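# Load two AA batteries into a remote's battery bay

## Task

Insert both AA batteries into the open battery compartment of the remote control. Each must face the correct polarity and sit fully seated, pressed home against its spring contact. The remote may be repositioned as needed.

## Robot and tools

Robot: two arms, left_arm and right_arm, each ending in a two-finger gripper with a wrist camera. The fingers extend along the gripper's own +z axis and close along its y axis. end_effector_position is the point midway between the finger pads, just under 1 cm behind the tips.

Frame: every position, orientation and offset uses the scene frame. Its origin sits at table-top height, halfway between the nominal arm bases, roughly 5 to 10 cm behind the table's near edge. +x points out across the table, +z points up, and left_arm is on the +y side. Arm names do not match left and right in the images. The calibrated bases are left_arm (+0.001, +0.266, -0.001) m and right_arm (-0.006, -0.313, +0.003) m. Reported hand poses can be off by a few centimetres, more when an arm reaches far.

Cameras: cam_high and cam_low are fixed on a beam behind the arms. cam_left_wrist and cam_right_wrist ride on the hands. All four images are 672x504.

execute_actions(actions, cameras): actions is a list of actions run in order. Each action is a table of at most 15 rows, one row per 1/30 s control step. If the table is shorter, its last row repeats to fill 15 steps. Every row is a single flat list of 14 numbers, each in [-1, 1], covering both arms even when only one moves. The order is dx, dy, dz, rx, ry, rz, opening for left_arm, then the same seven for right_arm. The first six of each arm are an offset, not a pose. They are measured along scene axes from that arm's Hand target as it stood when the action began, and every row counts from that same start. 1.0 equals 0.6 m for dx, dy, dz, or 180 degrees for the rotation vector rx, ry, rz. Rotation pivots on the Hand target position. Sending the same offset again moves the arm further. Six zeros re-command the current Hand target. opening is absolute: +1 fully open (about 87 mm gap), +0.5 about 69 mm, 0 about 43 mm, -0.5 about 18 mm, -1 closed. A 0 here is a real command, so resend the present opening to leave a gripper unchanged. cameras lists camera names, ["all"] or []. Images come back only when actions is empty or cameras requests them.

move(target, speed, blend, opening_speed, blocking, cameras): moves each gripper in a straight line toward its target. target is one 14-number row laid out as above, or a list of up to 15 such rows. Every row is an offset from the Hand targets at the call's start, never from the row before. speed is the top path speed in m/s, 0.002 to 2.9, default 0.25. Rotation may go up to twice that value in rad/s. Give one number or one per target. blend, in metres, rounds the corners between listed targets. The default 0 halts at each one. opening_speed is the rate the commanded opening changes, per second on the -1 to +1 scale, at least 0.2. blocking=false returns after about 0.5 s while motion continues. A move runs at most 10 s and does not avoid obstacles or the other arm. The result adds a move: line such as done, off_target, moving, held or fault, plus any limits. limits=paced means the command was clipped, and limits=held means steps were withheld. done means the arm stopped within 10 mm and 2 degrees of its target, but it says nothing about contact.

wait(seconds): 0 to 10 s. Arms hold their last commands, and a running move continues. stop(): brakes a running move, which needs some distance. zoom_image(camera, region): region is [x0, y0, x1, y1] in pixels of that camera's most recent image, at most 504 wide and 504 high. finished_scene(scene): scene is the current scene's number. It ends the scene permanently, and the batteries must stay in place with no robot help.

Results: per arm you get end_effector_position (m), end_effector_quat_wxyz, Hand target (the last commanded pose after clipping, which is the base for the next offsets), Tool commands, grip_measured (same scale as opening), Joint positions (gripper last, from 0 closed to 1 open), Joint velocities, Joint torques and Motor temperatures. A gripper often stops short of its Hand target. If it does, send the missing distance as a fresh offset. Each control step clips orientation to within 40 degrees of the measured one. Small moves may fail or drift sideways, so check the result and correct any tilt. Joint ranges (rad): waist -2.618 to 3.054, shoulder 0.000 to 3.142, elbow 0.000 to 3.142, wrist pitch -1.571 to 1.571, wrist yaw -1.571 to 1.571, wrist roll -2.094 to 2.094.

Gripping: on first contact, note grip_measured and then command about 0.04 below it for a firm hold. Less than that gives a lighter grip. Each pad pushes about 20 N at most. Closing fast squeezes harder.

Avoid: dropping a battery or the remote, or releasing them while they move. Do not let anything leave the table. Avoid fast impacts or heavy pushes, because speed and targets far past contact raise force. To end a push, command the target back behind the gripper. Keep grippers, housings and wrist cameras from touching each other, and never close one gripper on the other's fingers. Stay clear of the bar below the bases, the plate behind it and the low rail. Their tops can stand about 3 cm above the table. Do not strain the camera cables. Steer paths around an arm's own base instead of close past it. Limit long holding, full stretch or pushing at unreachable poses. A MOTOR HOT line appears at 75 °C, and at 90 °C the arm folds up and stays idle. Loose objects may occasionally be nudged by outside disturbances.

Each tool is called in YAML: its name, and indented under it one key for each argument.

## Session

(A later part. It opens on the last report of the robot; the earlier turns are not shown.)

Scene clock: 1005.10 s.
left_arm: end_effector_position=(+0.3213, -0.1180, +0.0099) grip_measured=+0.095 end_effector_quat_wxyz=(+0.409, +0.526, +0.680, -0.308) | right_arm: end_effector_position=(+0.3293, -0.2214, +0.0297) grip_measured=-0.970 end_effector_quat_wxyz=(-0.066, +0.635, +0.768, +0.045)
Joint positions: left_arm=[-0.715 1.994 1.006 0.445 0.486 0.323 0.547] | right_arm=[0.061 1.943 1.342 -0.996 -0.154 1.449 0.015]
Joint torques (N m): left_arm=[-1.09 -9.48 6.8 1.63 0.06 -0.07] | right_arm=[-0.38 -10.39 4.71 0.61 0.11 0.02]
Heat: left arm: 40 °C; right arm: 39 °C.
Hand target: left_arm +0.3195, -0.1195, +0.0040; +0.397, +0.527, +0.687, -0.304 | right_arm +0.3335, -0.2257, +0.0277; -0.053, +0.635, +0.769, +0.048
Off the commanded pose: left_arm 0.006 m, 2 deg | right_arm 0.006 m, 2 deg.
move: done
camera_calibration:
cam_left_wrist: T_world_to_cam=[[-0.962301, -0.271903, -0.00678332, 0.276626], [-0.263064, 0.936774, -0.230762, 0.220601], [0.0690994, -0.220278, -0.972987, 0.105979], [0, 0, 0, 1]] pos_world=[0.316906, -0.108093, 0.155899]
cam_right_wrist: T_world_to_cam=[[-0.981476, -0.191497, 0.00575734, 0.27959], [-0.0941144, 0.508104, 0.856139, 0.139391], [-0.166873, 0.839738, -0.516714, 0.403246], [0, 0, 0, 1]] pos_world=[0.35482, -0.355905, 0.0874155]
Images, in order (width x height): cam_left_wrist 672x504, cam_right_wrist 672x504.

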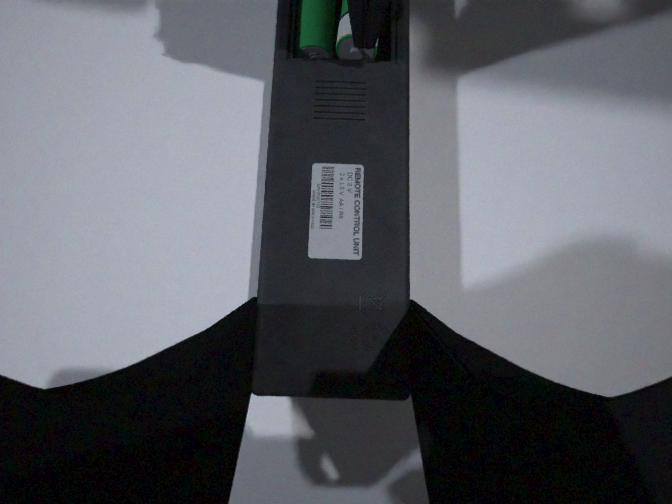

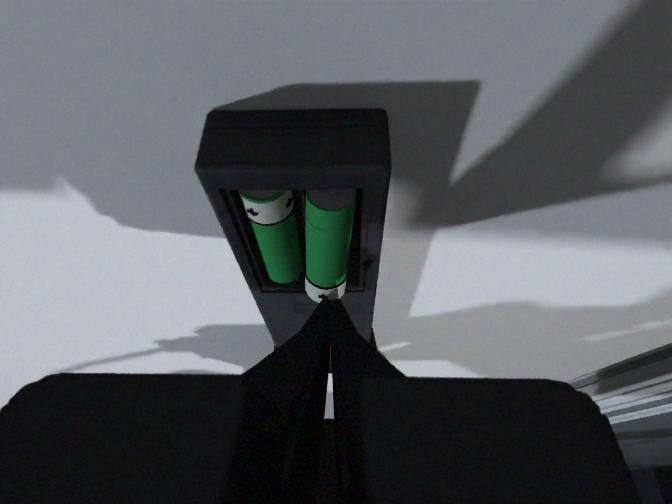

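move:
  target:
    - [0,0,0,0,0,0,0.0,0.0058,-0.009,0.028,0,0,0,-0.97]
    - [0,0,0,0,0,0,0.0,0.0058,-0.009,0.0,0,0,0,-0.97]
  speed: 0.06
  cameras: ["cam_right_wrist","cam_left_wrist"]

zoom_image:
  camera: "cam_right_wrist"
  region: [200, 200, 420, 370]

zoom_image:
  camera: "cam_left_wrist"
  region: [260, 0, 420, 120]

Scene clock: 1015.63 s.
left_arm: end_effector_position=(+0.3213, -0.1180, +0.0099) grip_measured=+0.095 end_effector_quat_wxyz=(+0.409, +0.526, +0.680, -0.308) | right_arm: end_effector_position=(+0.3349, -0.2267, +0.0326) grip_measured=-0.970 end_effector_quat_wxyz=(-0.060, +0.635, +0.769, +0.051)
Joint positions: left_arm=[-0.715 1.994 1.006 0.445 0.486 0.323 0.547] | right_arm=[0.045 1.943 1.356 -0.994 -0.154 1.434 0.015]
Joint torques (N m): left_arm=[-1.05 -9.5 6.8 1.62 0.06 -0.07] | right_arm=[-0.38 -9.33 5.03 0.57 0.11 0]
Heat: left arm: 40 °C; right arm: 39 °C.
Hand target: left_arm +0.3195, -0.1195, +0.0040; +0.397, +0.527, +0.687, -0.304 | right_arm +0.3370, -0.2311, +0.0277; -0.053, +0.635, +0.769, +0.048
Off the commanded pose: left_arm 0.006 m, 2 deg | right_arm 0.007 m, 1 deg.
move: done
camera_calibration:
cam_left_wrist: T_world_to_cam=[[-0.962301, -0.271903, -0.00678332, 0.276626], [-0.263064, 0.936774, -0.230762, 0.220601], [0.0690994, -0.220278, -0.972987, 0.105979], [0, 0, 0, 1]] pos_world=[0.316906, -0.108093, 0.155899]
cam_right_wrist: T_world_to_cam=[[-0.981616, -0.190507, -0.0116896, 0.285018], [-0.108645, 0.507358, 0.854859, 0.144815], [-0.156926, 0.840414, -0.518728, 0.406983], [0, 0, 0, 1]] pos_world=[0.359378, -0.361209, 0.0906493]
Images, in order (width x height): cam_left_wrist 672x504, cam_right_wrist 672x504.

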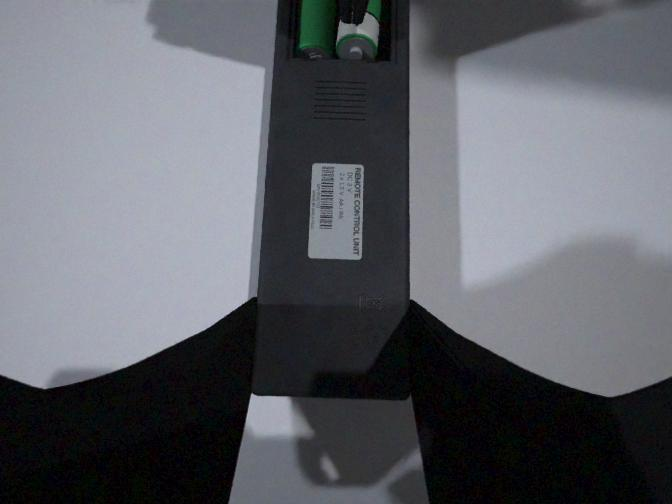

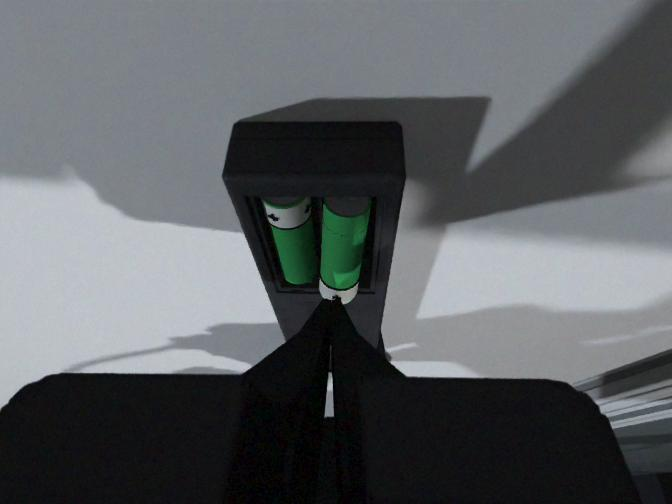

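Scaled by 2.291.

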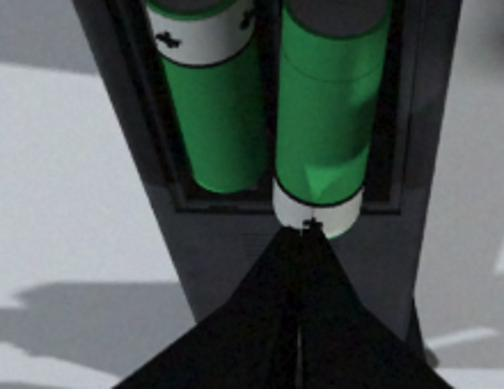

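Scaled by 3.150.

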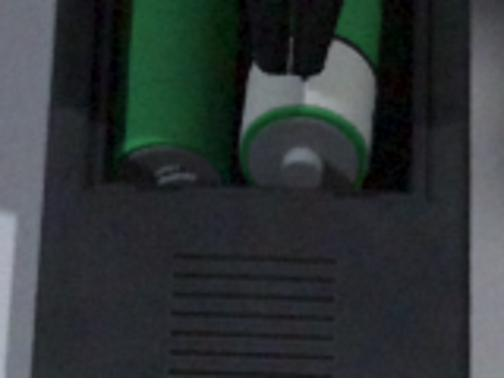

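move:
  target: [0,0,0,0,0,0,0.0,0.0005,-0.02,-0.06,0,0,0,-0.97]
  speed: 0.05
  cameras: ["cam_right_wrist","cam_left_wrist"]

zoom_image:
  camera: "cam_right_wrist"
  region: [200, 200, 420, 370]

zoom_image:
  camera: "cam_left_wrist"
  region: [260, 0, 420, 120]

Scene clock: 1025.10 s.
left_arm: end_effector_position=(+0.3213, -0.1180, +0.0099) grip_measured=+0.095 end_effector_quat_wxyz=(+0.409, +0.526, +0.680, -0.308) | right_arm: end_effector_position=(+0.3332, -0.2269, +0.0272) grip_measured=-0.970 end_effector_quat_wxyz=(-0.081, +0.631, +0.767, +0.085)
Joint positions: left_arm=[-0.715 1.994 1.006 0.445 0.486 0.323 0.547] | right_arm=[0.008 1.944 1.309 -0.941 -0.231 1.393 0.015]
Joint torques (N m): left_arm=[-1.03 -9.48 6.84 1.62 0.07 -0.07] | right_arm=[-0.16 -4.59 2.48 1.25 0.78 0.06]
Heat: left arm: 40 °C; right arm: 38 °C.
Hand target: left_arm +0.3195, -0.1195, +0.0041; +0.397, +0.527, +0.687, -0.304 | right_arm +0.3372, -0.2430, -0.0084; -0.054, +0.635, +0.769, +0.048
Off the commanded pose: left_arm 0.006 m, 2 deg | right_arm 0.039 m, 5 deg.
move: off_target (right_arm)
camera_calibration:
cam_left_wrist: T_world_to_cam=[[-0.962301, -0.271903, -0.00678332, 0.276626], [-0.263064, 0.936774, -0.230762, 0.220601], [0.0690994, -0.220278, -0.972987, 0.105979], [0, 0, 0, 1]] pos_world=[0.316906, -0.108093, 0.155899]
cam_right_wrist: T_world_to_cam=[[-0.981012, -0.190349, -0.0371944, 0.283664], [-0.118855, 0.438478, 0.890848, 0.136163], [-0.153263, 0.878353, -0.452776, 0.409718], [0, 0, 0, 1]] pos_world=[0.357256, -0.365587, 0.0747604]
Images, in order (width x height): cam_left_wrist 672x504, cam_right_wrist 672x504.

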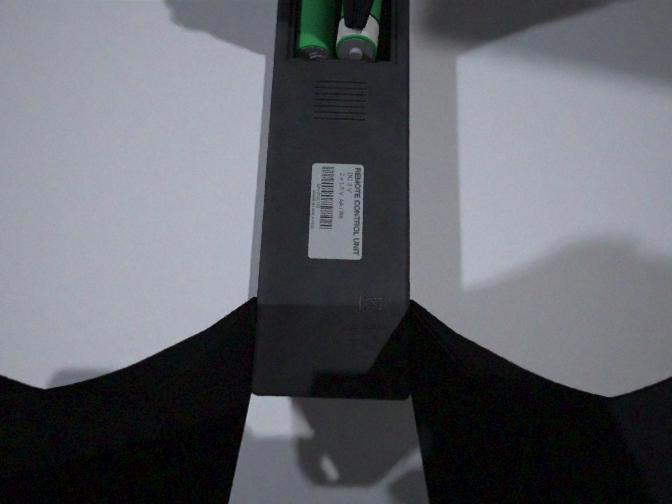

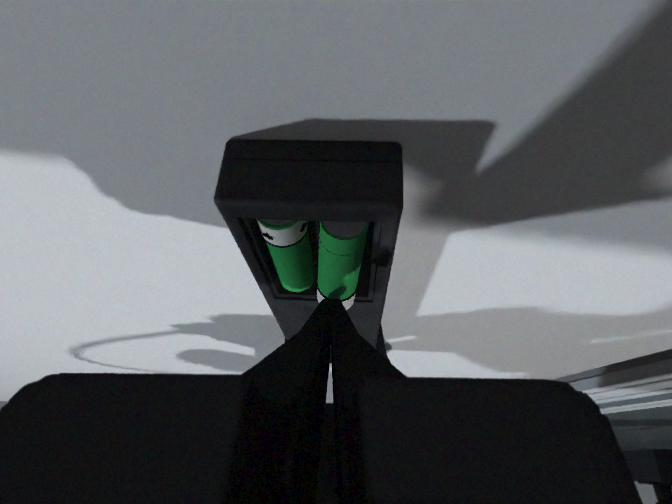

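Scaled by 2.291.

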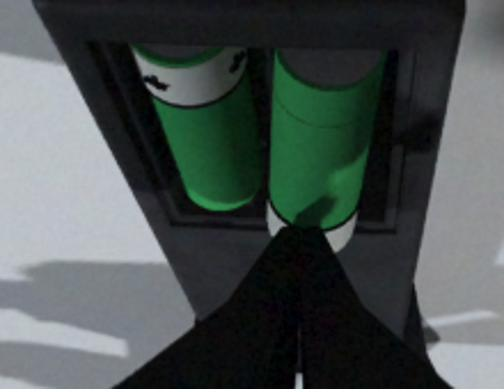

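Scaled by 3.150.

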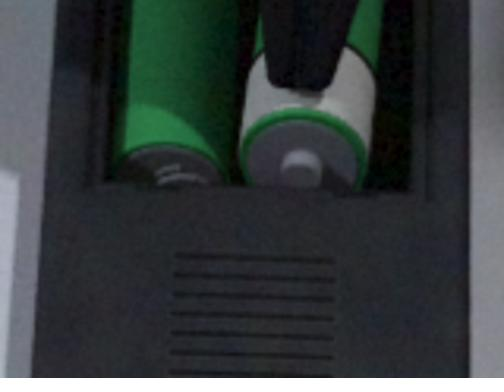

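move:
  target: [0,0,0,0,0,0,0.0,0.003,-0.0133,-0.025,0,0,0,-0.97]
  speed: 0.05
  cameras: ["cam_right_wrist","cam_left_wrist"]

zoom_image:
  camera: "cam_left_wrist"
  region: [260, 0, 420, 120]

Scene clock: 1031.57 s.
left_arm: end_effector_position=(+0.3213, -0.1180, +0.0099) grip_measured=+0.095 end_effector_quat_wxyz=(+0.409, +0.526, +0.680, -0.308) | right_arm: end_effector_position=(+0.3331, -0.2276, +0.0268) grip_measured=-0.970 end_effector_quat_wxyz=(-0.093, +0.628, +0.766, +0.104)
Joint positions: left_arm=[-0.715 1.994 1.006 0.445 0.486 0.323 0.547] | right_arm=[-0.014 1.948 1.296 -0.925 -0.278 1.367 0.015]
Joint torques (N m): left_arm=[-1.02 -9.51 6.8 1.63 0.07 -0.08] | right_arm=[-0.27 -2.52 2.11 1.47 1.17 0.03]
Heat: left arm: 39 °C; right arm: 37 °C.
Hand target: left_arm +0.3195, -0.1195, +0.0041; +0.397, +0.527, +0.687, -0.304 | right_arm +0.3391, -0.2510, -0.0234; -0.053, +0.635, +0.769, +0.048
Off the commanded pose: left_arm 0.006 m, 2 deg | right_arm 0.056 m, 8 deg.
move: off_target (right_arm)
camera_calibration:
cam_left_wrist: T_world_to_cam=[[-0.962301, -0.271903, -0.00678332, 0.276626], [-0.263064, 0.936774, -0.230762, 0.220601], [0.0690994, -0.220278, -0.972987, 0.105979], [0, 0, 0, 1]] pos_world=[0.316906, -0.108093, 0.155899]
cam_right_wrist: T_world_to_cam=[[-0.980396, -0.190199, -0.0514565, 0.283713], [-0.12467, 0.396566, 0.909501, 0.128702], [-0.152581, 0.898087, -0.412504, 0.413223], [0, 0, 0, 1]] pos_world=[0.357246, -0.368187, 0.0680001]
Images, in order (width x height): cam_left_wrist 672x504, cam_right_wrist 672x504.

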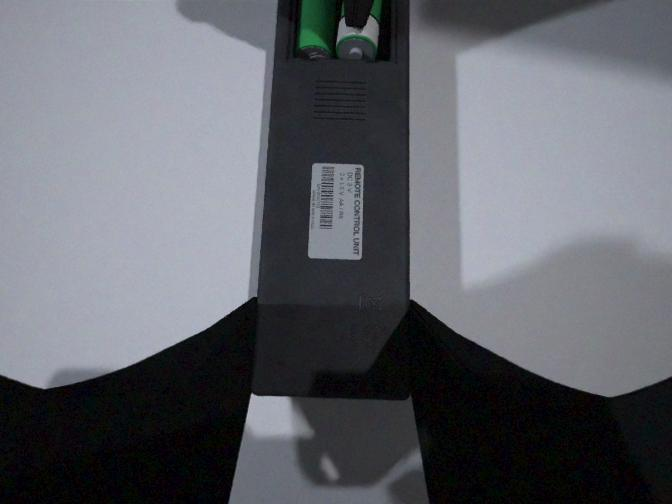

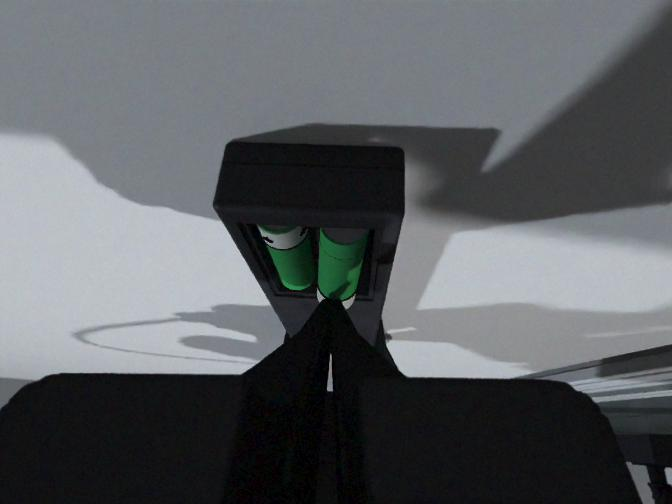

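Scaled by 3.150.

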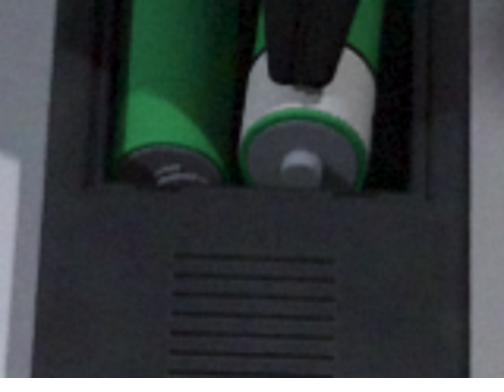

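move:
  target:
    - [0,0,0,0,0,0,0.0,0.0,0.03,0.08,0,0,0,-0.97]
    - [0,0,0,0,0,0,0.0,0.0065,0.0392,0.1323,-0.0273,-0.0053,0,-0.97]
  speed: 0.1
  blend: 0.02
  cameras: ["cam_right_wrist","cam_left_wrist"]

zoom_image:
  camera: "cam_right_wrist"
  region: [200, 120, 420, 290]

zoom_image:
  camera: "cam_left_wrist"
  region: [260, 0, 420, 120]

Scene clock: 1062.60 s.
left_arm: end_effector_position=(+0.3213, -0.1180, +0.0099) grip_measured=+0.095 end_effector_quat_wxyz=(+0.409, +0.526, +0.680, -0.308) | right_arm: end_effector_position=(+0.3362, -0.2274, +0.0423) grip_measured=-0.970 end_effector_quat_wxyz=(-0.037, +0.632, +0.774, +0.014)
Joint positions: left_arm=[-0.715 1.994 1.006 0.445 0.486 0.323 0.547] | right_arm=[0.084 1.948 1.423 -1.072 -0.069 1.463 0.015]
Joint torques (N m): left_arm=[-1.01 -9.48 6.83 1.63 0.08 -0.09] | right_arm=[0.75 -12.49 8.03 0.13 0.18 0.18]
Motor temperatures (°C): left_arm=[23 39 37 31 20 20 21] | right_arm=[23 34 29 22 22 21 23]
Heat: left arm: 39 °C; right arm: 34 °C.
Hand target: left_arm +0.3195, -0.1195, +0.0041; +0.397, +0.527, +0.687, -0.304 | right_arm +0.3429, -0.2275, +0.0560; -0.020, +0.636, +0.771, +0.020
Off the commanded pose: left_arm 0.006 m, 2 deg | right_arm 0.015 m, 2 deg.
move: off_target (right_arm)
camera_calibration:
cam_left_wrist: T_world_to_cam=[[-0.962301, -0.271903, -0.00678332, 0.276626], [-0.263064, 0.936774, -0.230762, 0.220601], [0.0690994, -0.220278, -0.972987, 0.105979], [0, 0, 0, 1]] pos_world=[0.316906, -0.108093, 0.155899]
cam_right_wrist: T_world_to_cam=[[-0.979232, -0.202048, 0.0167566, 0.281553], [-0.105378, 0.577839, 0.809319, 0.153958], [-0.173204, 0.790746, -0.58713, 0.409871], [0, 0, 0, 1]] pos_world=[0.36292, -0.356179, 0.111329]
Images, in order (width x height): cam_left_wrist 672x504, cam_right_wrist 672x504.

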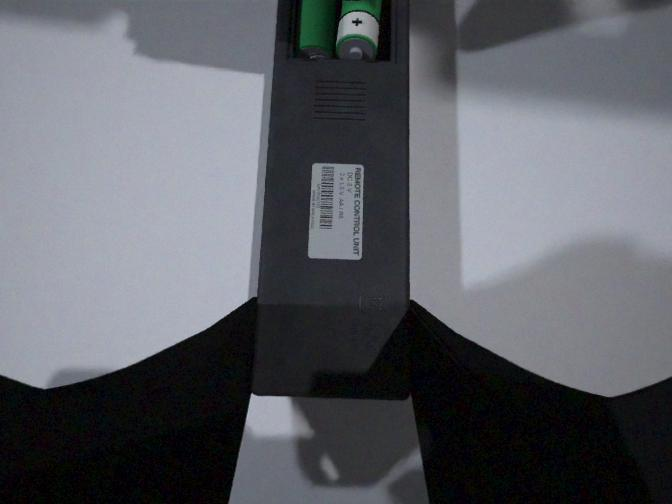

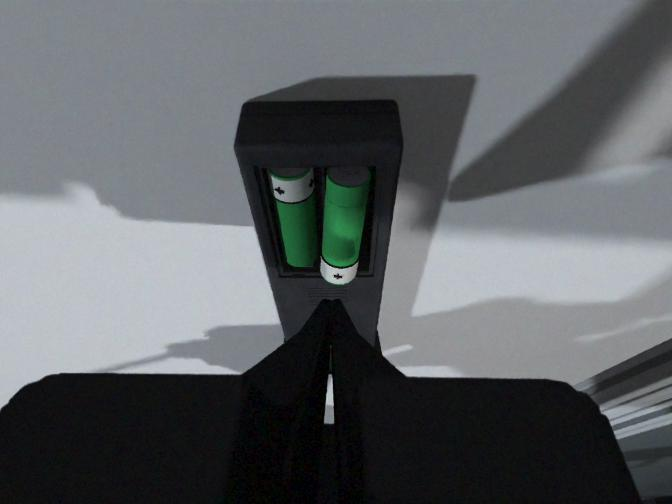

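Scaled by 2.291.

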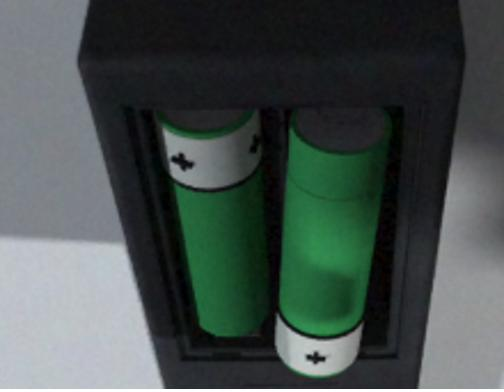

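Scaled by 3.150.

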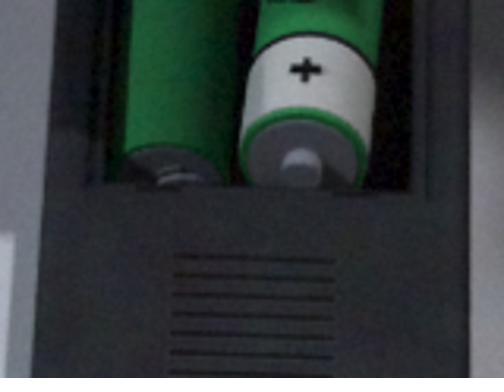

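move:
  target: [0,0,0,0,0,0,0.0,-0.003,0.0083,-0.045,0,0,0,-0.97]
  speed: 0.06
  cameras: ["cam_right_wrist","cam_left_wrist"]

zoom_image:
  camera: "cam_right_wrist"
  region: [200, 180, 420, 350]

zoom_image:
  camera: "cam_left_wrist"
  region: [260, 0, 420, 120]

Scene clock: 1072.07 s.
left_arm: end_effector_position=(+0.3213, -0.1180, +0.0099) grip_measured=+0.095 end_effector_quat_wxyz=(+0.409, +0.526, +0.680, -0.308) | right_arm: end_effector_position=(+0.3385, -0.2229, +0.0319) grip_measured=-0.970 end_effector_quat_wxyz=(-0.029, +0.633, +0.773, +0.022)
Joint positions: left_arm=[-0.715 1.994 1.006 0.445 0.486 0.323 0.547] | right_arm=[0.097 1.948 1.381 -1.005 -0.068 1.477 0.015]
Joint torques (N m): left_arm=[-1.05 -9.51 6.82 1.62 0.07 -0.07] | right_arm=[0.92 -9.95 5.08 0.58 0.17 0.2]
Heat: left arm: 39 °C; right arm: 35 °C.
Hand target: left_arm +0.3195, -0.1195, +0.0041; +0.397, +0.527, +0.687, -0.304 | right_arm +0.3411, -0.2226, +0.0290; -0.020, +0.636, +0.771, +0.021
Off the commanded pose: left_arm 0.006 m, 2 deg | right_arm 0.004 m, 1 deg.
move: done
camera_calibration:
cam_left_wrist: T_world_to_cam=[[-0.962301, -0.271903, -0.00678332, 0.276626], [-0.263064, 0.936774, -0.230762, 0.220601], [0.0690994, -0.220278, -0.972987, 0.105979], [0, 0, 0, 1]] pos_world=[0.316906, -0.108093, 0.155899]
cam_right_wrist: T_world_to_cam=[[-0.979746, -0.200125, -0.00686012, 0.286295], [-0.123442, 0.576645, 0.807615, 0.165758], [-0.157668, 0.792105, -0.58967, 0.395779], [0, 0, 0, 1]] pos_world=[0.36336, -0.351788, 0.101474]
Images, in order (width x height): cam_left_wrist 672x504, cam_right_wrist 672x504.

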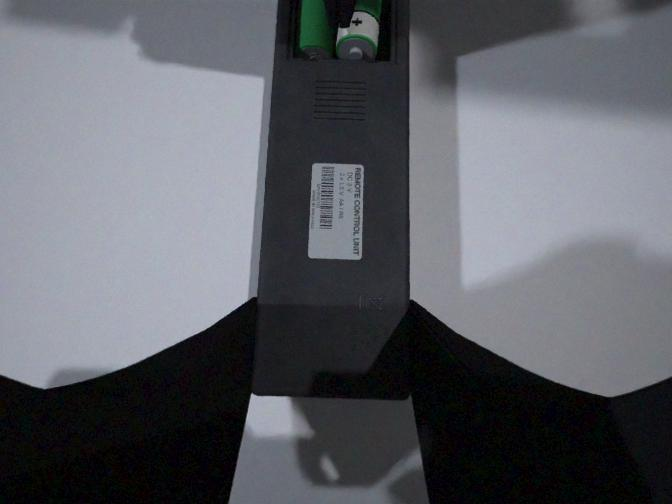

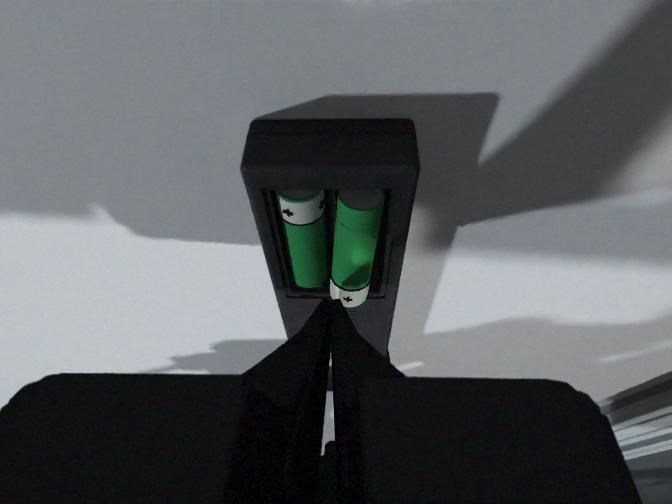

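Scaled by 2.291.

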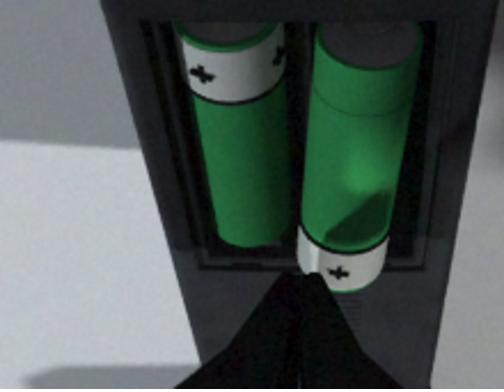

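Scaled by 3.150.

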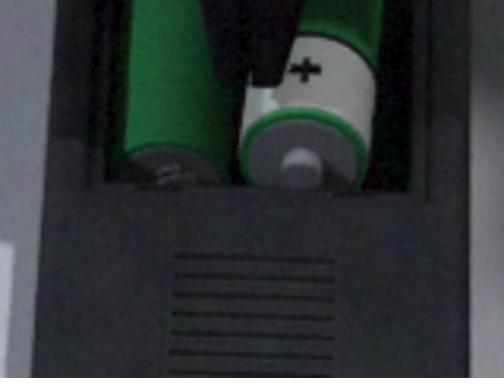

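move:
  target: [0,0,0,0,0,0,0.0,0.004,-0.004,-0.03,0,0,0,-0.97]
  speed: 0.05
  cameras: ["cam_right_wrist","cam_left_wrist"]

zoom_image:
  camera: "cam_left_wrist"
  region: [260, 0, 420, 120]

Scene clock: 1079.57 s.
left_arm: end_effector_position=(+0.3213, -0.1180, +0.0099) grip_measured=+0.095 end_effector_quat_wxyz=(+0.409, +0.526, +0.680, -0.308) | right_arm: end_effector_position=(+0.3422, -0.2224, +0.0215) grip_measured=-0.970 end_effector_quat_wxyz=(-0.023, +0.633, +0.774, +0.028)
Joint positions: left_arm=[-0.715 1.994 1.006 0.445 0.486 0.323 0.547] | right_arm=[0.097 1.96 1.355 -0.95 -0.068 1.477 0.015]
Joint torques (N m): left_arm=[-1.03 -9.48 6.8 1.62 0.06 -0.07] | right_arm=[0.24 -8.18 4.63 0.69 0.16 0.13]
Heat: left arm: 39 °C; right arm: 36 °C.
Hand target: left_arm +0.3195, -0.1195, +0.0041; +0.397, +0.527, +0.687, -0.304 | right_arm +0.3435, -0.2249, +0.0111; -0.020, +0.636, +0.771, +0.021
Off the commanded pose: left_arm 0.006 m, 2 deg | right_arm 0.011 m, 1 deg.
move: off_target (right_arm)
camera_calibration:
cam_left_wrist: T_world_to_cam=[[-0.962301, -0.271903, -0.00678332, 0.276626], [-0.263064, 0.936774, -0.230762, 0.220601], [0.0690994, -0.220278, -0.972987, 0.105979], [0, 0, 0, 1]] pos_world=[0.316906, -0.108093, 0.155899]
cam_right_wrist: T_world_to_cam=[[-0.979507, -0.200072, -0.0231768, 0.290211], [-0.136586, 0.575268, 0.80648, 0.178627], [-0.148021, 0.793119, -0.590807, 0.386823], [0, 0, 0, 1]] pos_world=[0.365919, -0.351492, 0.091204]
Images, in order (width x height): cam_left_wrist 672x504, cam_right_wrist 672x504.

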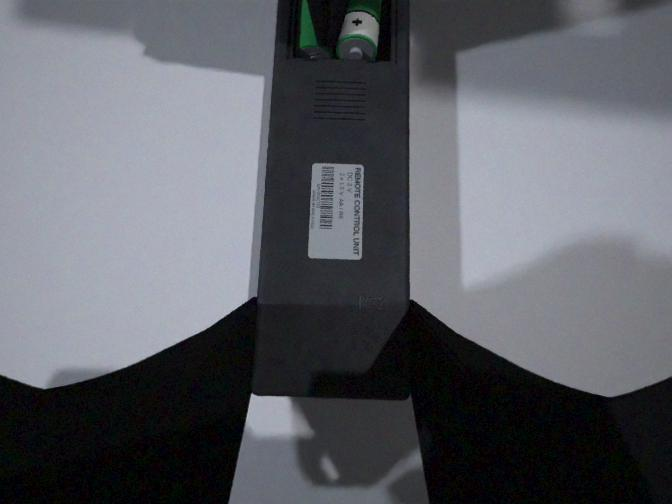

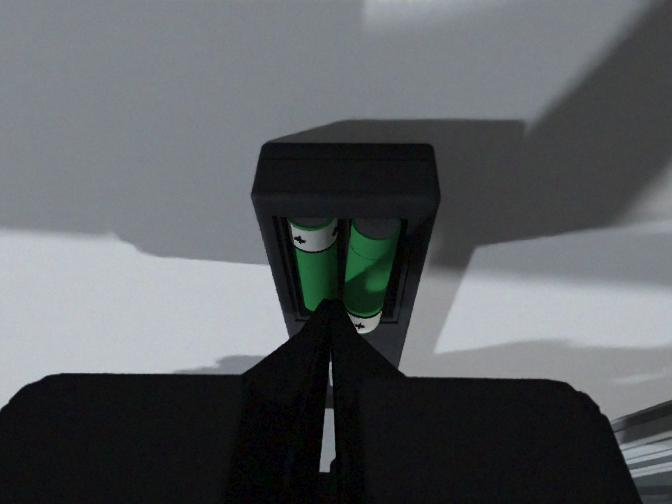

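Scaled by 3.150.

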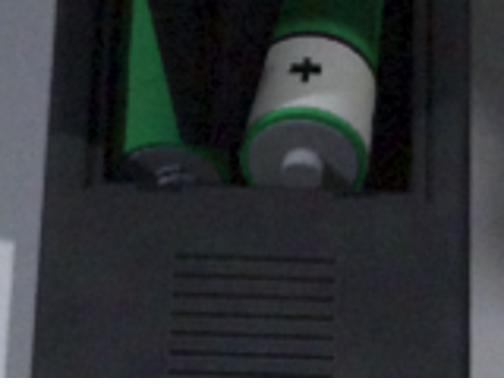

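move:
  target:
    - [0,0,0,0,0,0,0.0,-0.004,0.003,0.06,0,0,0,-0.97]
    - [0,0,0,0,0,0,0.0,-0.004,0.001,0.025,0,0,0,-0.97]
  speed: 0.08
  cameras: ["cam_right_wrist","cam_left_wrist"]

zoom_image:
  camera: "cam_left_wrist"
  region: [260, 0, 420, 120]

Scene clock: 1091.50 s.
left_arm: end_effector_position=(+0.3213, -0.1180, +0.0099) grip_measured=+0.095 end_effector_quat_wxyz=(+0.409, +0.526, +0.680, -0.308) | right_arm: end_effector_position=(+0.3362, -0.2231, +0.0285) grip_measured=-0.970 end_effector_quat_wxyz=(-0.035, +0.633, +0.773, +0.016)
Joint positions: left_arm=[-0.715 1.994 1.006 0.445 0.486 0.323 0.547] | right_arm=[0.097 1.96 1.384 -1.014 -0.068 1.478 0.015]
Joint torques (N m): left_arm=[-1.06 -9.48 6.83 1.62 0.07 -0.08] | right_arm=[0.49 -10.92 4.19 0.74 0.16 0.16]
Heat: left arm: 39 °C; right arm: 35 °C.
Hand target: left_arm +0.3195, -0.1195, +0.0041; +0.397, +0.527, +0.687, -0.304 | right_arm +0.3412, -0.2243, +0.0261; -0.020, +0.636, +0.771, +0.021
Off the commanded pose: left_arm 0.006 m, 2 deg | right_arm 0.006 m, 2 deg.
move: done
camera_calibration:
cam_left_wrist: T_world_to_cam=[[-0.962301, -0.271903, -0.00678332, 0.276626], [-0.263064, 0.936774, -0.230762, 0.220601], [0.0690994, -0.220278, -0.972987, 0.105979], [0, 0, 0, 1]] pos_world=[0.316906, -0.108093, 0.155899]
cam_right_wrist: T_world_to_cam=[[-0.979758, -0.199838, 0.0118067, 0.283498], [-0.108204, 0.578271, 0.808637, 0.163651], [-0.168424, 0.790991, -0.588189, 0.396847], [0, 0, 0, 1]] pos_world=[0.362306, -0.351883, 0.0977394]
Images, in order (width x height): cam_left_wrist 672x504, cam_right_wrist 672x504.

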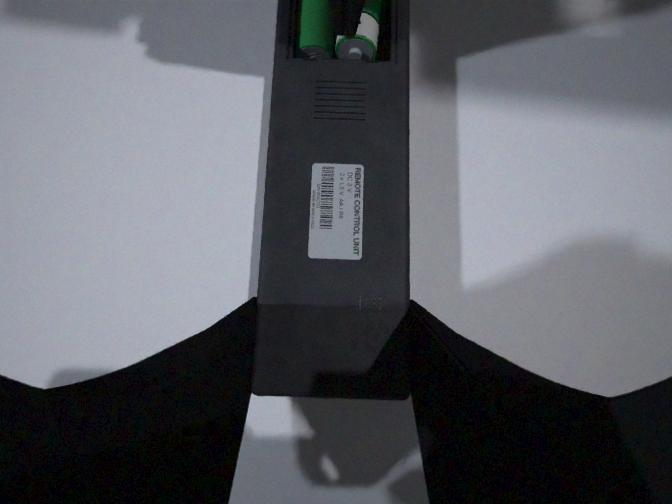

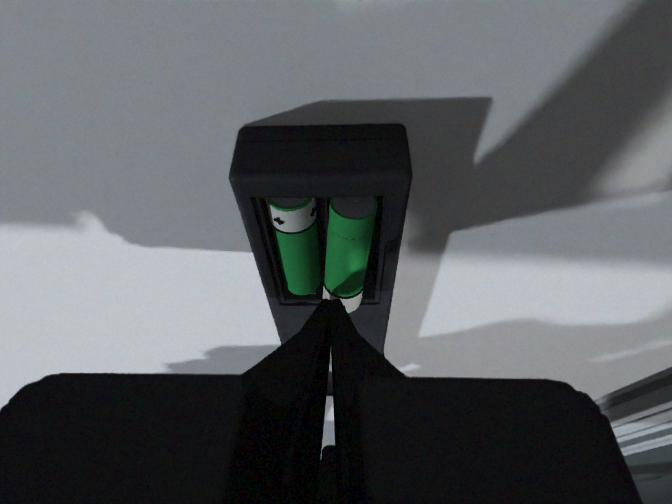

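Scaled by 3.150.

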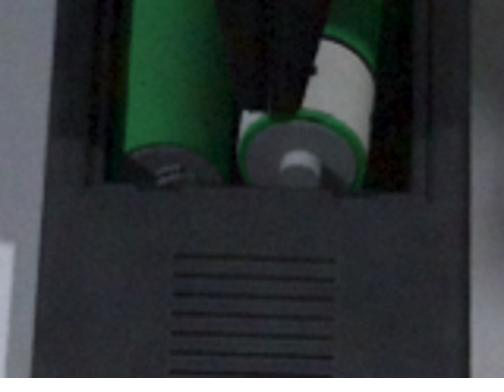

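move:
  target:
    - [0,0,0,0,0,0,0.0,0,-0.009,0.02,0,0,0,-0.97]
    - [0,0,0,0,0,0,0.0,0,-0.009,-0.03,0,0,0,-0.97]
  speed: 0.06
  cameras: ["cam_right_wrist","cam_left_wrist"]

zoom_image:
  camera: "cam_left_wrist"
  region: [260, 0, 420, 120]

Scene clock: 1101.77 s.
left_arm: end_effector_position=(+0.3213, -0.1180, +0.0099) grip_measured=+0.095 end_effector_quat_wxyz=(+0.409, +0.526, +0.680, -0.308) | right_arm: end_effector_position=(+0.3361, -0.2233, +0.0274) grip_measured=-0.970 end_effector_quat_wxyz=(-0.039, +0.636, +0.770, +0.030)
Joint positions: left_arm=[-0.715 1.994 1.006 0.445 0.486 0.323 0.547] | right_arm=[0.084 1.949 1.358 -0.986 -0.094 1.472 0.015]
Joint torques (N m): left_arm=[-1.05 -9.5 6.82 1.63 0.06 -0.08] | right_arm=[0.25 -7.65 2.56 1.17 0.4 0.07]
Heat: left arm: 39 °C; right arm: 36 °C.
Hand target: left_arm +0.3195, -0.1195, +0.0041; +0.397, +0.527, +0.687, -0.304 | right_arm +0.3411, -0.2297, +0.0080; -0.020, +0.636, +0.771, +0.021
Off the commanded pose: left_arm 0.006 m, 2 deg | right_arm 0.021 m, 2 deg.
move: off_target (right_arm)
camera_calibration:
cam_left_wrist: T_world_to_cam=[[-0.962301, -0.271903, -0.00678332, 0.276626], [-0.263064, 0.936774, -0.230762, 0.220601], [0.0690994, -0.220278, -0.972987, 0.105979], [0, 0, 0, 1]] pos_world=[0.316906, -0.108093, 0.155899]
cam_right_wrist: T_world_to_cam=[[-0.981333, -0.192262, -0.00449316, 0.286088], [-0.112955, 0.557315, 0.822582, 0.161105], [-0.155647, 0.807734, -0.568629, 0.395281], [0, 0, 0, 1]] pos_world=[0.360469, -0.354064, 0.0935317]
Images, in order (width x height): cam_left_wrist 672x504, cam_right_wrist 672x504.

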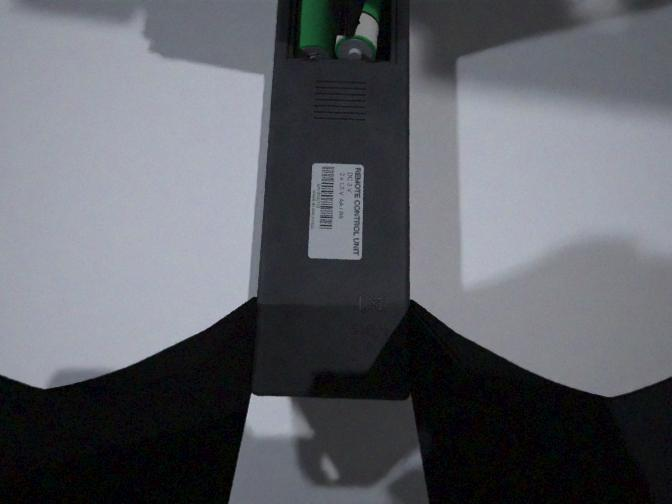

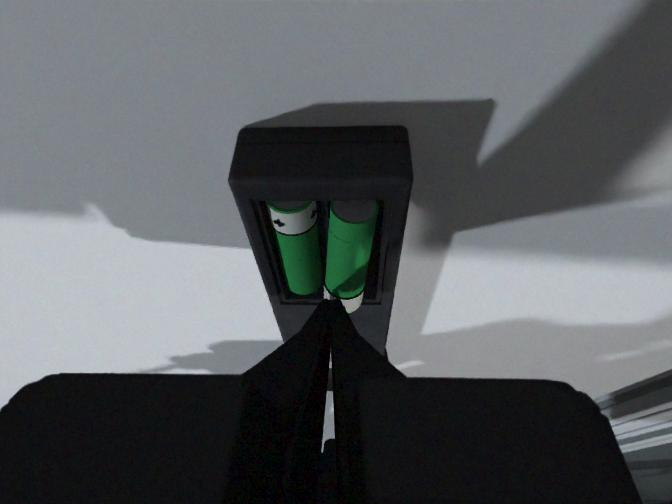

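Scaled by 3.150.

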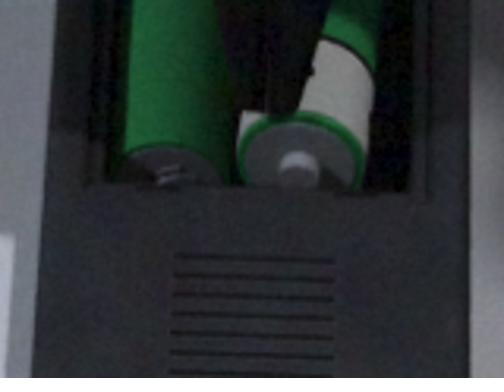

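move:
  target:
    - [0,0,0,0,0,0,0.0,0.0098,0.002,0.0783,0,0,0,-0.97]
    - [0,0,0,0,0,0,0.0,0.0055,0.002,0.0075,0,0,0,-0.97]
  speed: 0.08
  cameras: ["cam_right_wrist","cam_left_wrist"]

zoom_image:
  camera: "cam_left_wrist"
  region: [260, 0, 420, 120]

Scene clock: 1118.87 s.
left_arm: end_effector_position=(+0.3212, -0.1180, +0.0098) grip_measured=+0.095 end_effector_quat_wxyz=(+0.409, +0.526, +0.680, -0.308) | right_arm: end_effector_position=(+0.3423, -0.2270, +0.0216) grip_measured=-0.970 end_effector_quat_wxyz=(-0.025, +0.636, +0.771, +0.026)
Joint positions: left_arm=[-0.715 1.994 1.006 0.445 0.486 0.323 0.547] | right_arm=[0.084 1.963 1.36 -0.959 -0.069 1.472 0.015]
Joint torques (N m): left_arm=[-1.03 -9.52 6.8 1.63 0.06 -0.08] | right_arm=[0.51 -8.5 4.81 0.68 0.17 0.09]
Heat: left arm: 39 °C; right arm: 35 °C.
Hand target: left_arm +0.3194, -0.1195, +0.0040; +0.397, +0.527, +0.687, -0.304 | right_arm +0.3445, -0.2285, +0.0126; -0.020, +0.636, +0.771, +0.021
Off the commanded pose: left_arm 0.006 m, 2 deg | right_arm 0.009 m, 1 deg.
move: done
camera_calibration:
cam_left_wrist: T_world_to_cam=[[-0.962322, -0.271833, -0.00658678, 0.276609], [-0.263065, 0.936866, -0.230389, 0.220531], [0.0687983, -0.219976, -0.973076, 0.106024], [0, 0, 0, 1]] pos_world=[0.316907, -0.108094, 0.155799]
cam_right_wrist: T_world_to_cam=[[-0.981061, -0.192973, -0.0167531, 0.291393], [-0.127184, 0.576525, 0.80712, 0.178329], [-0.146094, 0.793965, -0.59015, 0.389973], [0, 0, 0, 1]] pos_world=[0.365528, -0.356205, 0.0910919]
Images, in order (width x height): cam_left_wrist 672x504, cam_right_wrist 672x504.

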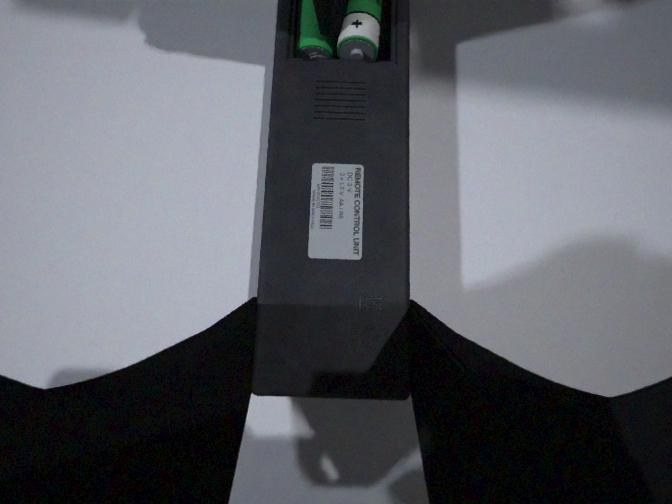

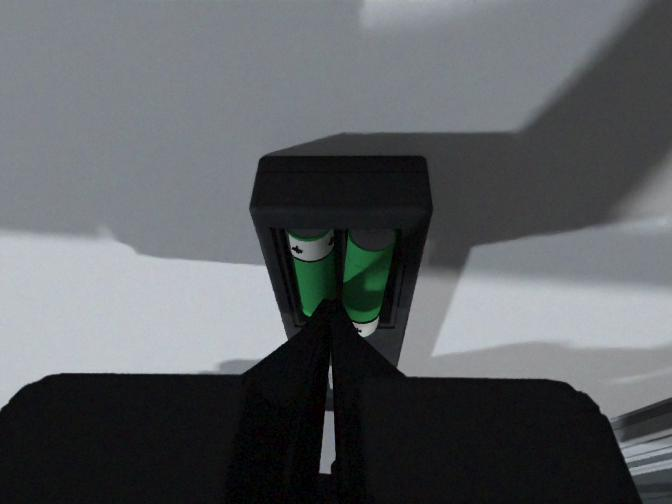

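Scaled by 3.150.

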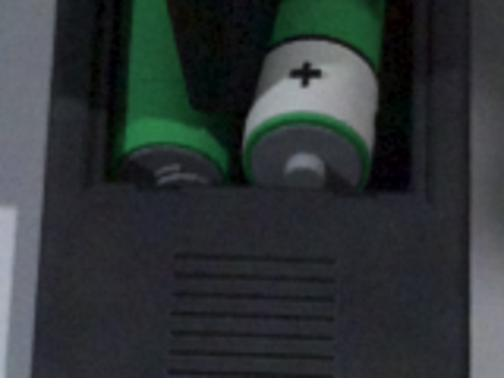

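move:
  target: [0,0,0,0,0,0,0.0,-0.02,-0.003,-0.012,0,0,0,-0.97]
  speed: 0.05
  cameras: ["cam_right_wrist","cam_left_wrist"]

zoom_image:
  camera: "cam_left_wrist"
  region: [260, 0, 420, 120]

Scene clock: 1125.80 s.
left_arm: end_effector_position=(+0.3212, -0.1180, +0.0098) grip_measured=+0.095 end_effector_quat_wxyz=(+0.409, +0.526, +0.680, -0.308) | right_arm: end_effector_position=(+0.3416, -0.2270, +0.0206) grip_measured=-0.971 end_effector_quat_wxyz=(-0.014, +0.636, +0.771, +0.039)
Joint positions: left_arm=[-0.715 1.994 1.006 0.445 0.486 0.323 0.547] | right_arm=[0.082 1.932 1.31 -0.905 -0.072 1.472 0.015]
Joint torques (N m): left_arm=[-1.07 -9.48 6.82 1.62 0.06 -0.07] | right_arm=[0.47 -8.27 2.54 0.65 0.19 0.06]
Heat: left arm: 39 °C; right arm: 36 °C.
Hand target: left_arm +0.3194, -0.1195, +0.0040; +0.397, +0.527, +0.687, -0.304 | right_arm +0.3325, -0.2303, +0.0054; -0.020, +0.636, +0.771, +0.021
Off the commanded pose: left_arm 0.006 m, 2 deg | right_arm 0.018 m, 2 deg.
move: off_target (right_arm)
camera_calibration:
cam_left_wrist: T_world_to_cam=[[-0.962322, -0.271833, -0.00658678, 0.276609], [-0.263065, 0.936866, -0.230389, 0.220531], [0.0687983, -0.219976, -0.973076, 0.106024], [0, 0, 0, 1]] pos_world=[0.316907, -0.108094, 0.155799]
cam_right_wrist: T_world_to_cam=[[-0.980178, -0.191176, -0.051979, 0.291542], [-0.154191, 0.571389, 0.806064, 0.187097], [-0.1244, 0.798101, -0.589541, 0.382853], [0, 0, 0, 1]] pos_world=[0.362239, -0.356725, 0.0900497]
Images, in order (width x height): cam_left_wrist 672x504, cam_right_wrist 672x504.

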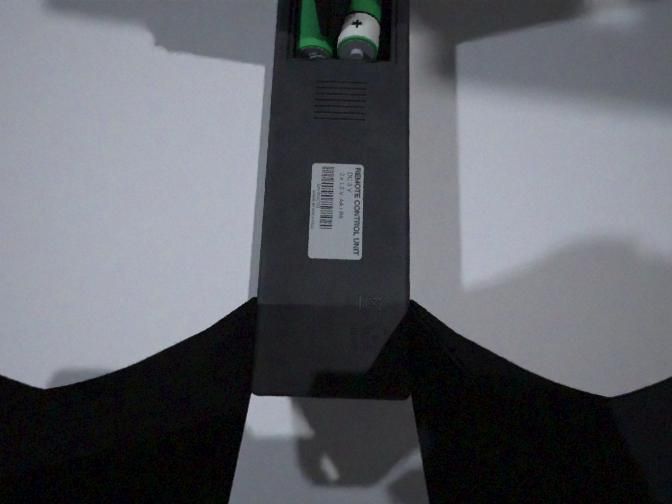

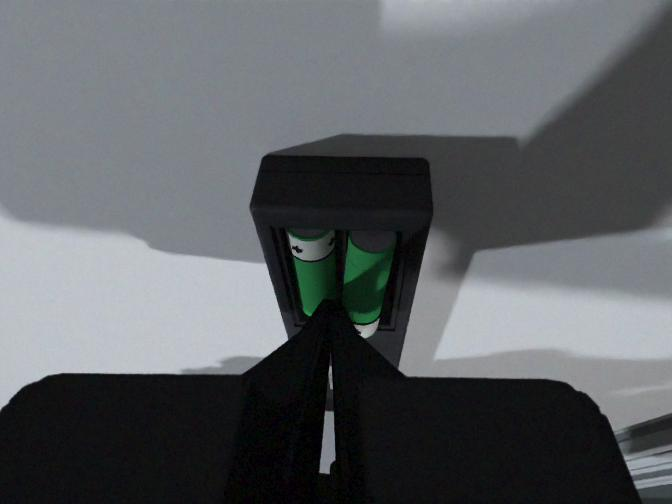

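Scaled by 3.150.

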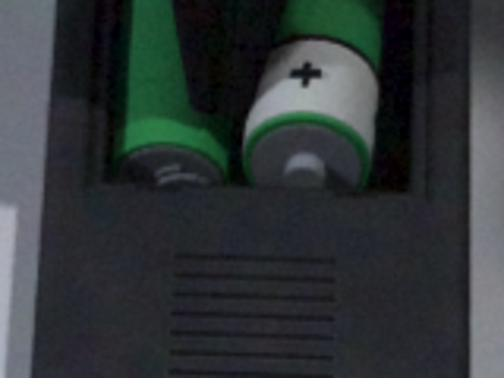

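move:
  target: [0,0,0,0,0,0,0.0,-0.025,-0.006,-0.008,0,0,0,-0.97]
  speed: 0.05
  cameras: ["cam_right_wrist","cam_left_wrist"]

zoom_image:
  camera: "cam_left_wrist"
  region: [260, 0, 420, 120]

Scene clock: 1130.17 s.
left_arm: end_effector_position=(+0.3212, -0.1180, +0.0098) grip_measured=+0.095 end_effector_quat_wxyz=(+0.409, +0.526, +0.680, -0.308) | right_arm: end_effector_position=(+0.3403, -0.2273, +0.0202) grip_measured=-0.971 end_effector_quat_wxyz=(+0.002, +0.636, +0.769, +0.062)
Joint positions: left_arm=[-0.715 1.994 1.006 0.445 0.486 0.323 0.547] | right_arm=[0.076 1.882 1.235 -0.826 -0.083 1.472 0.015]
Joint torques (N m): left_arm=[-1.02 -9.5 6.82 1.64 0.07 -0.07] | right_arm=[0.38 -7.34 2.04 0.28 0.29 0]
Heat: left arm: 39 °C; right arm: 35 °C.
Hand target: left_arm +0.3194, -0.1195, +0.0040; +0.397, +0.527, +0.687, -0.304 | right_arm +0.3175, -0.2339, +0.0006; -0.020, +0.636, +0.771, +0.021
Off the commanded pose: left_arm 0.006 m, 2 deg | right_arm 0.031 m, 5 deg.
move: off_target (right_arm)
camera_calibration:
cam_left_wrist: T_world_to_cam=[[-0.962322, -0.271833, -0.00658678, 0.276609], [-0.263065, 0.936866, -0.230389, 0.220531], [0.0687983, -0.219976, -0.973076, 0.106024], [0, 0, 0, 1]] pos_world=[0.316907, -0.108094, 0.155799]
cam_right_wrist: T_world_to_cam=[[-0.977, -0.184813, -0.106374, 0.291627], [-0.193628, 0.559911, 0.80561, 0.198195], [-0.0893276, 0.807678, -0.582818, 0.372795], [0, 0, 0, 1]] pos_world=[0.356596, -0.358174, 0.0886251]
Images, in order (width x height): cam_left_wrist 672x504, cam_right_wrist 672x504.

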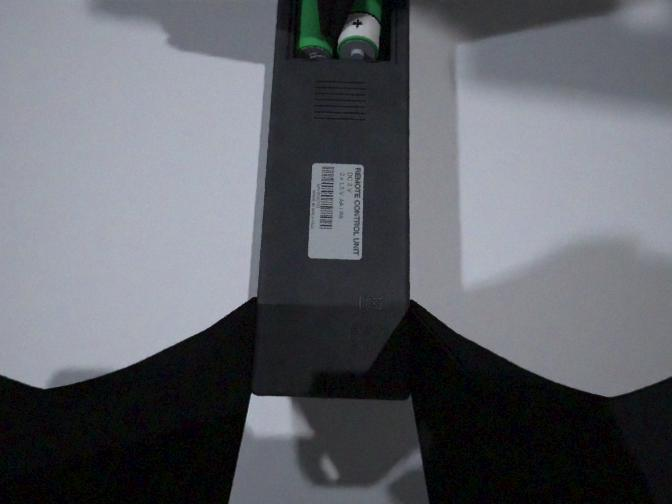

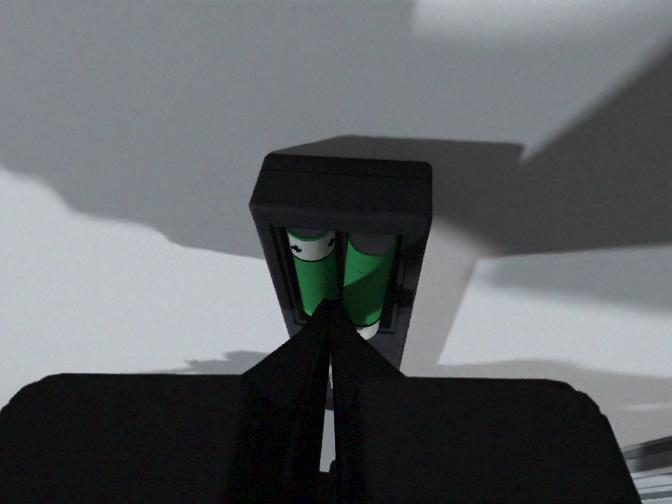

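Scaled by 3.150.

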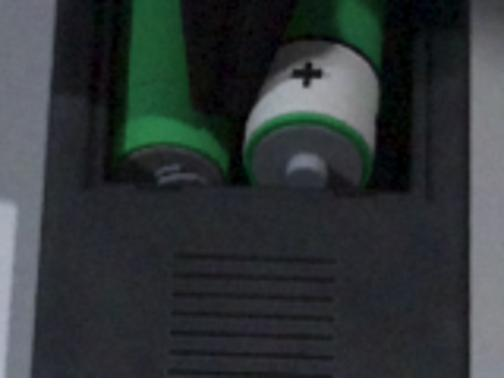

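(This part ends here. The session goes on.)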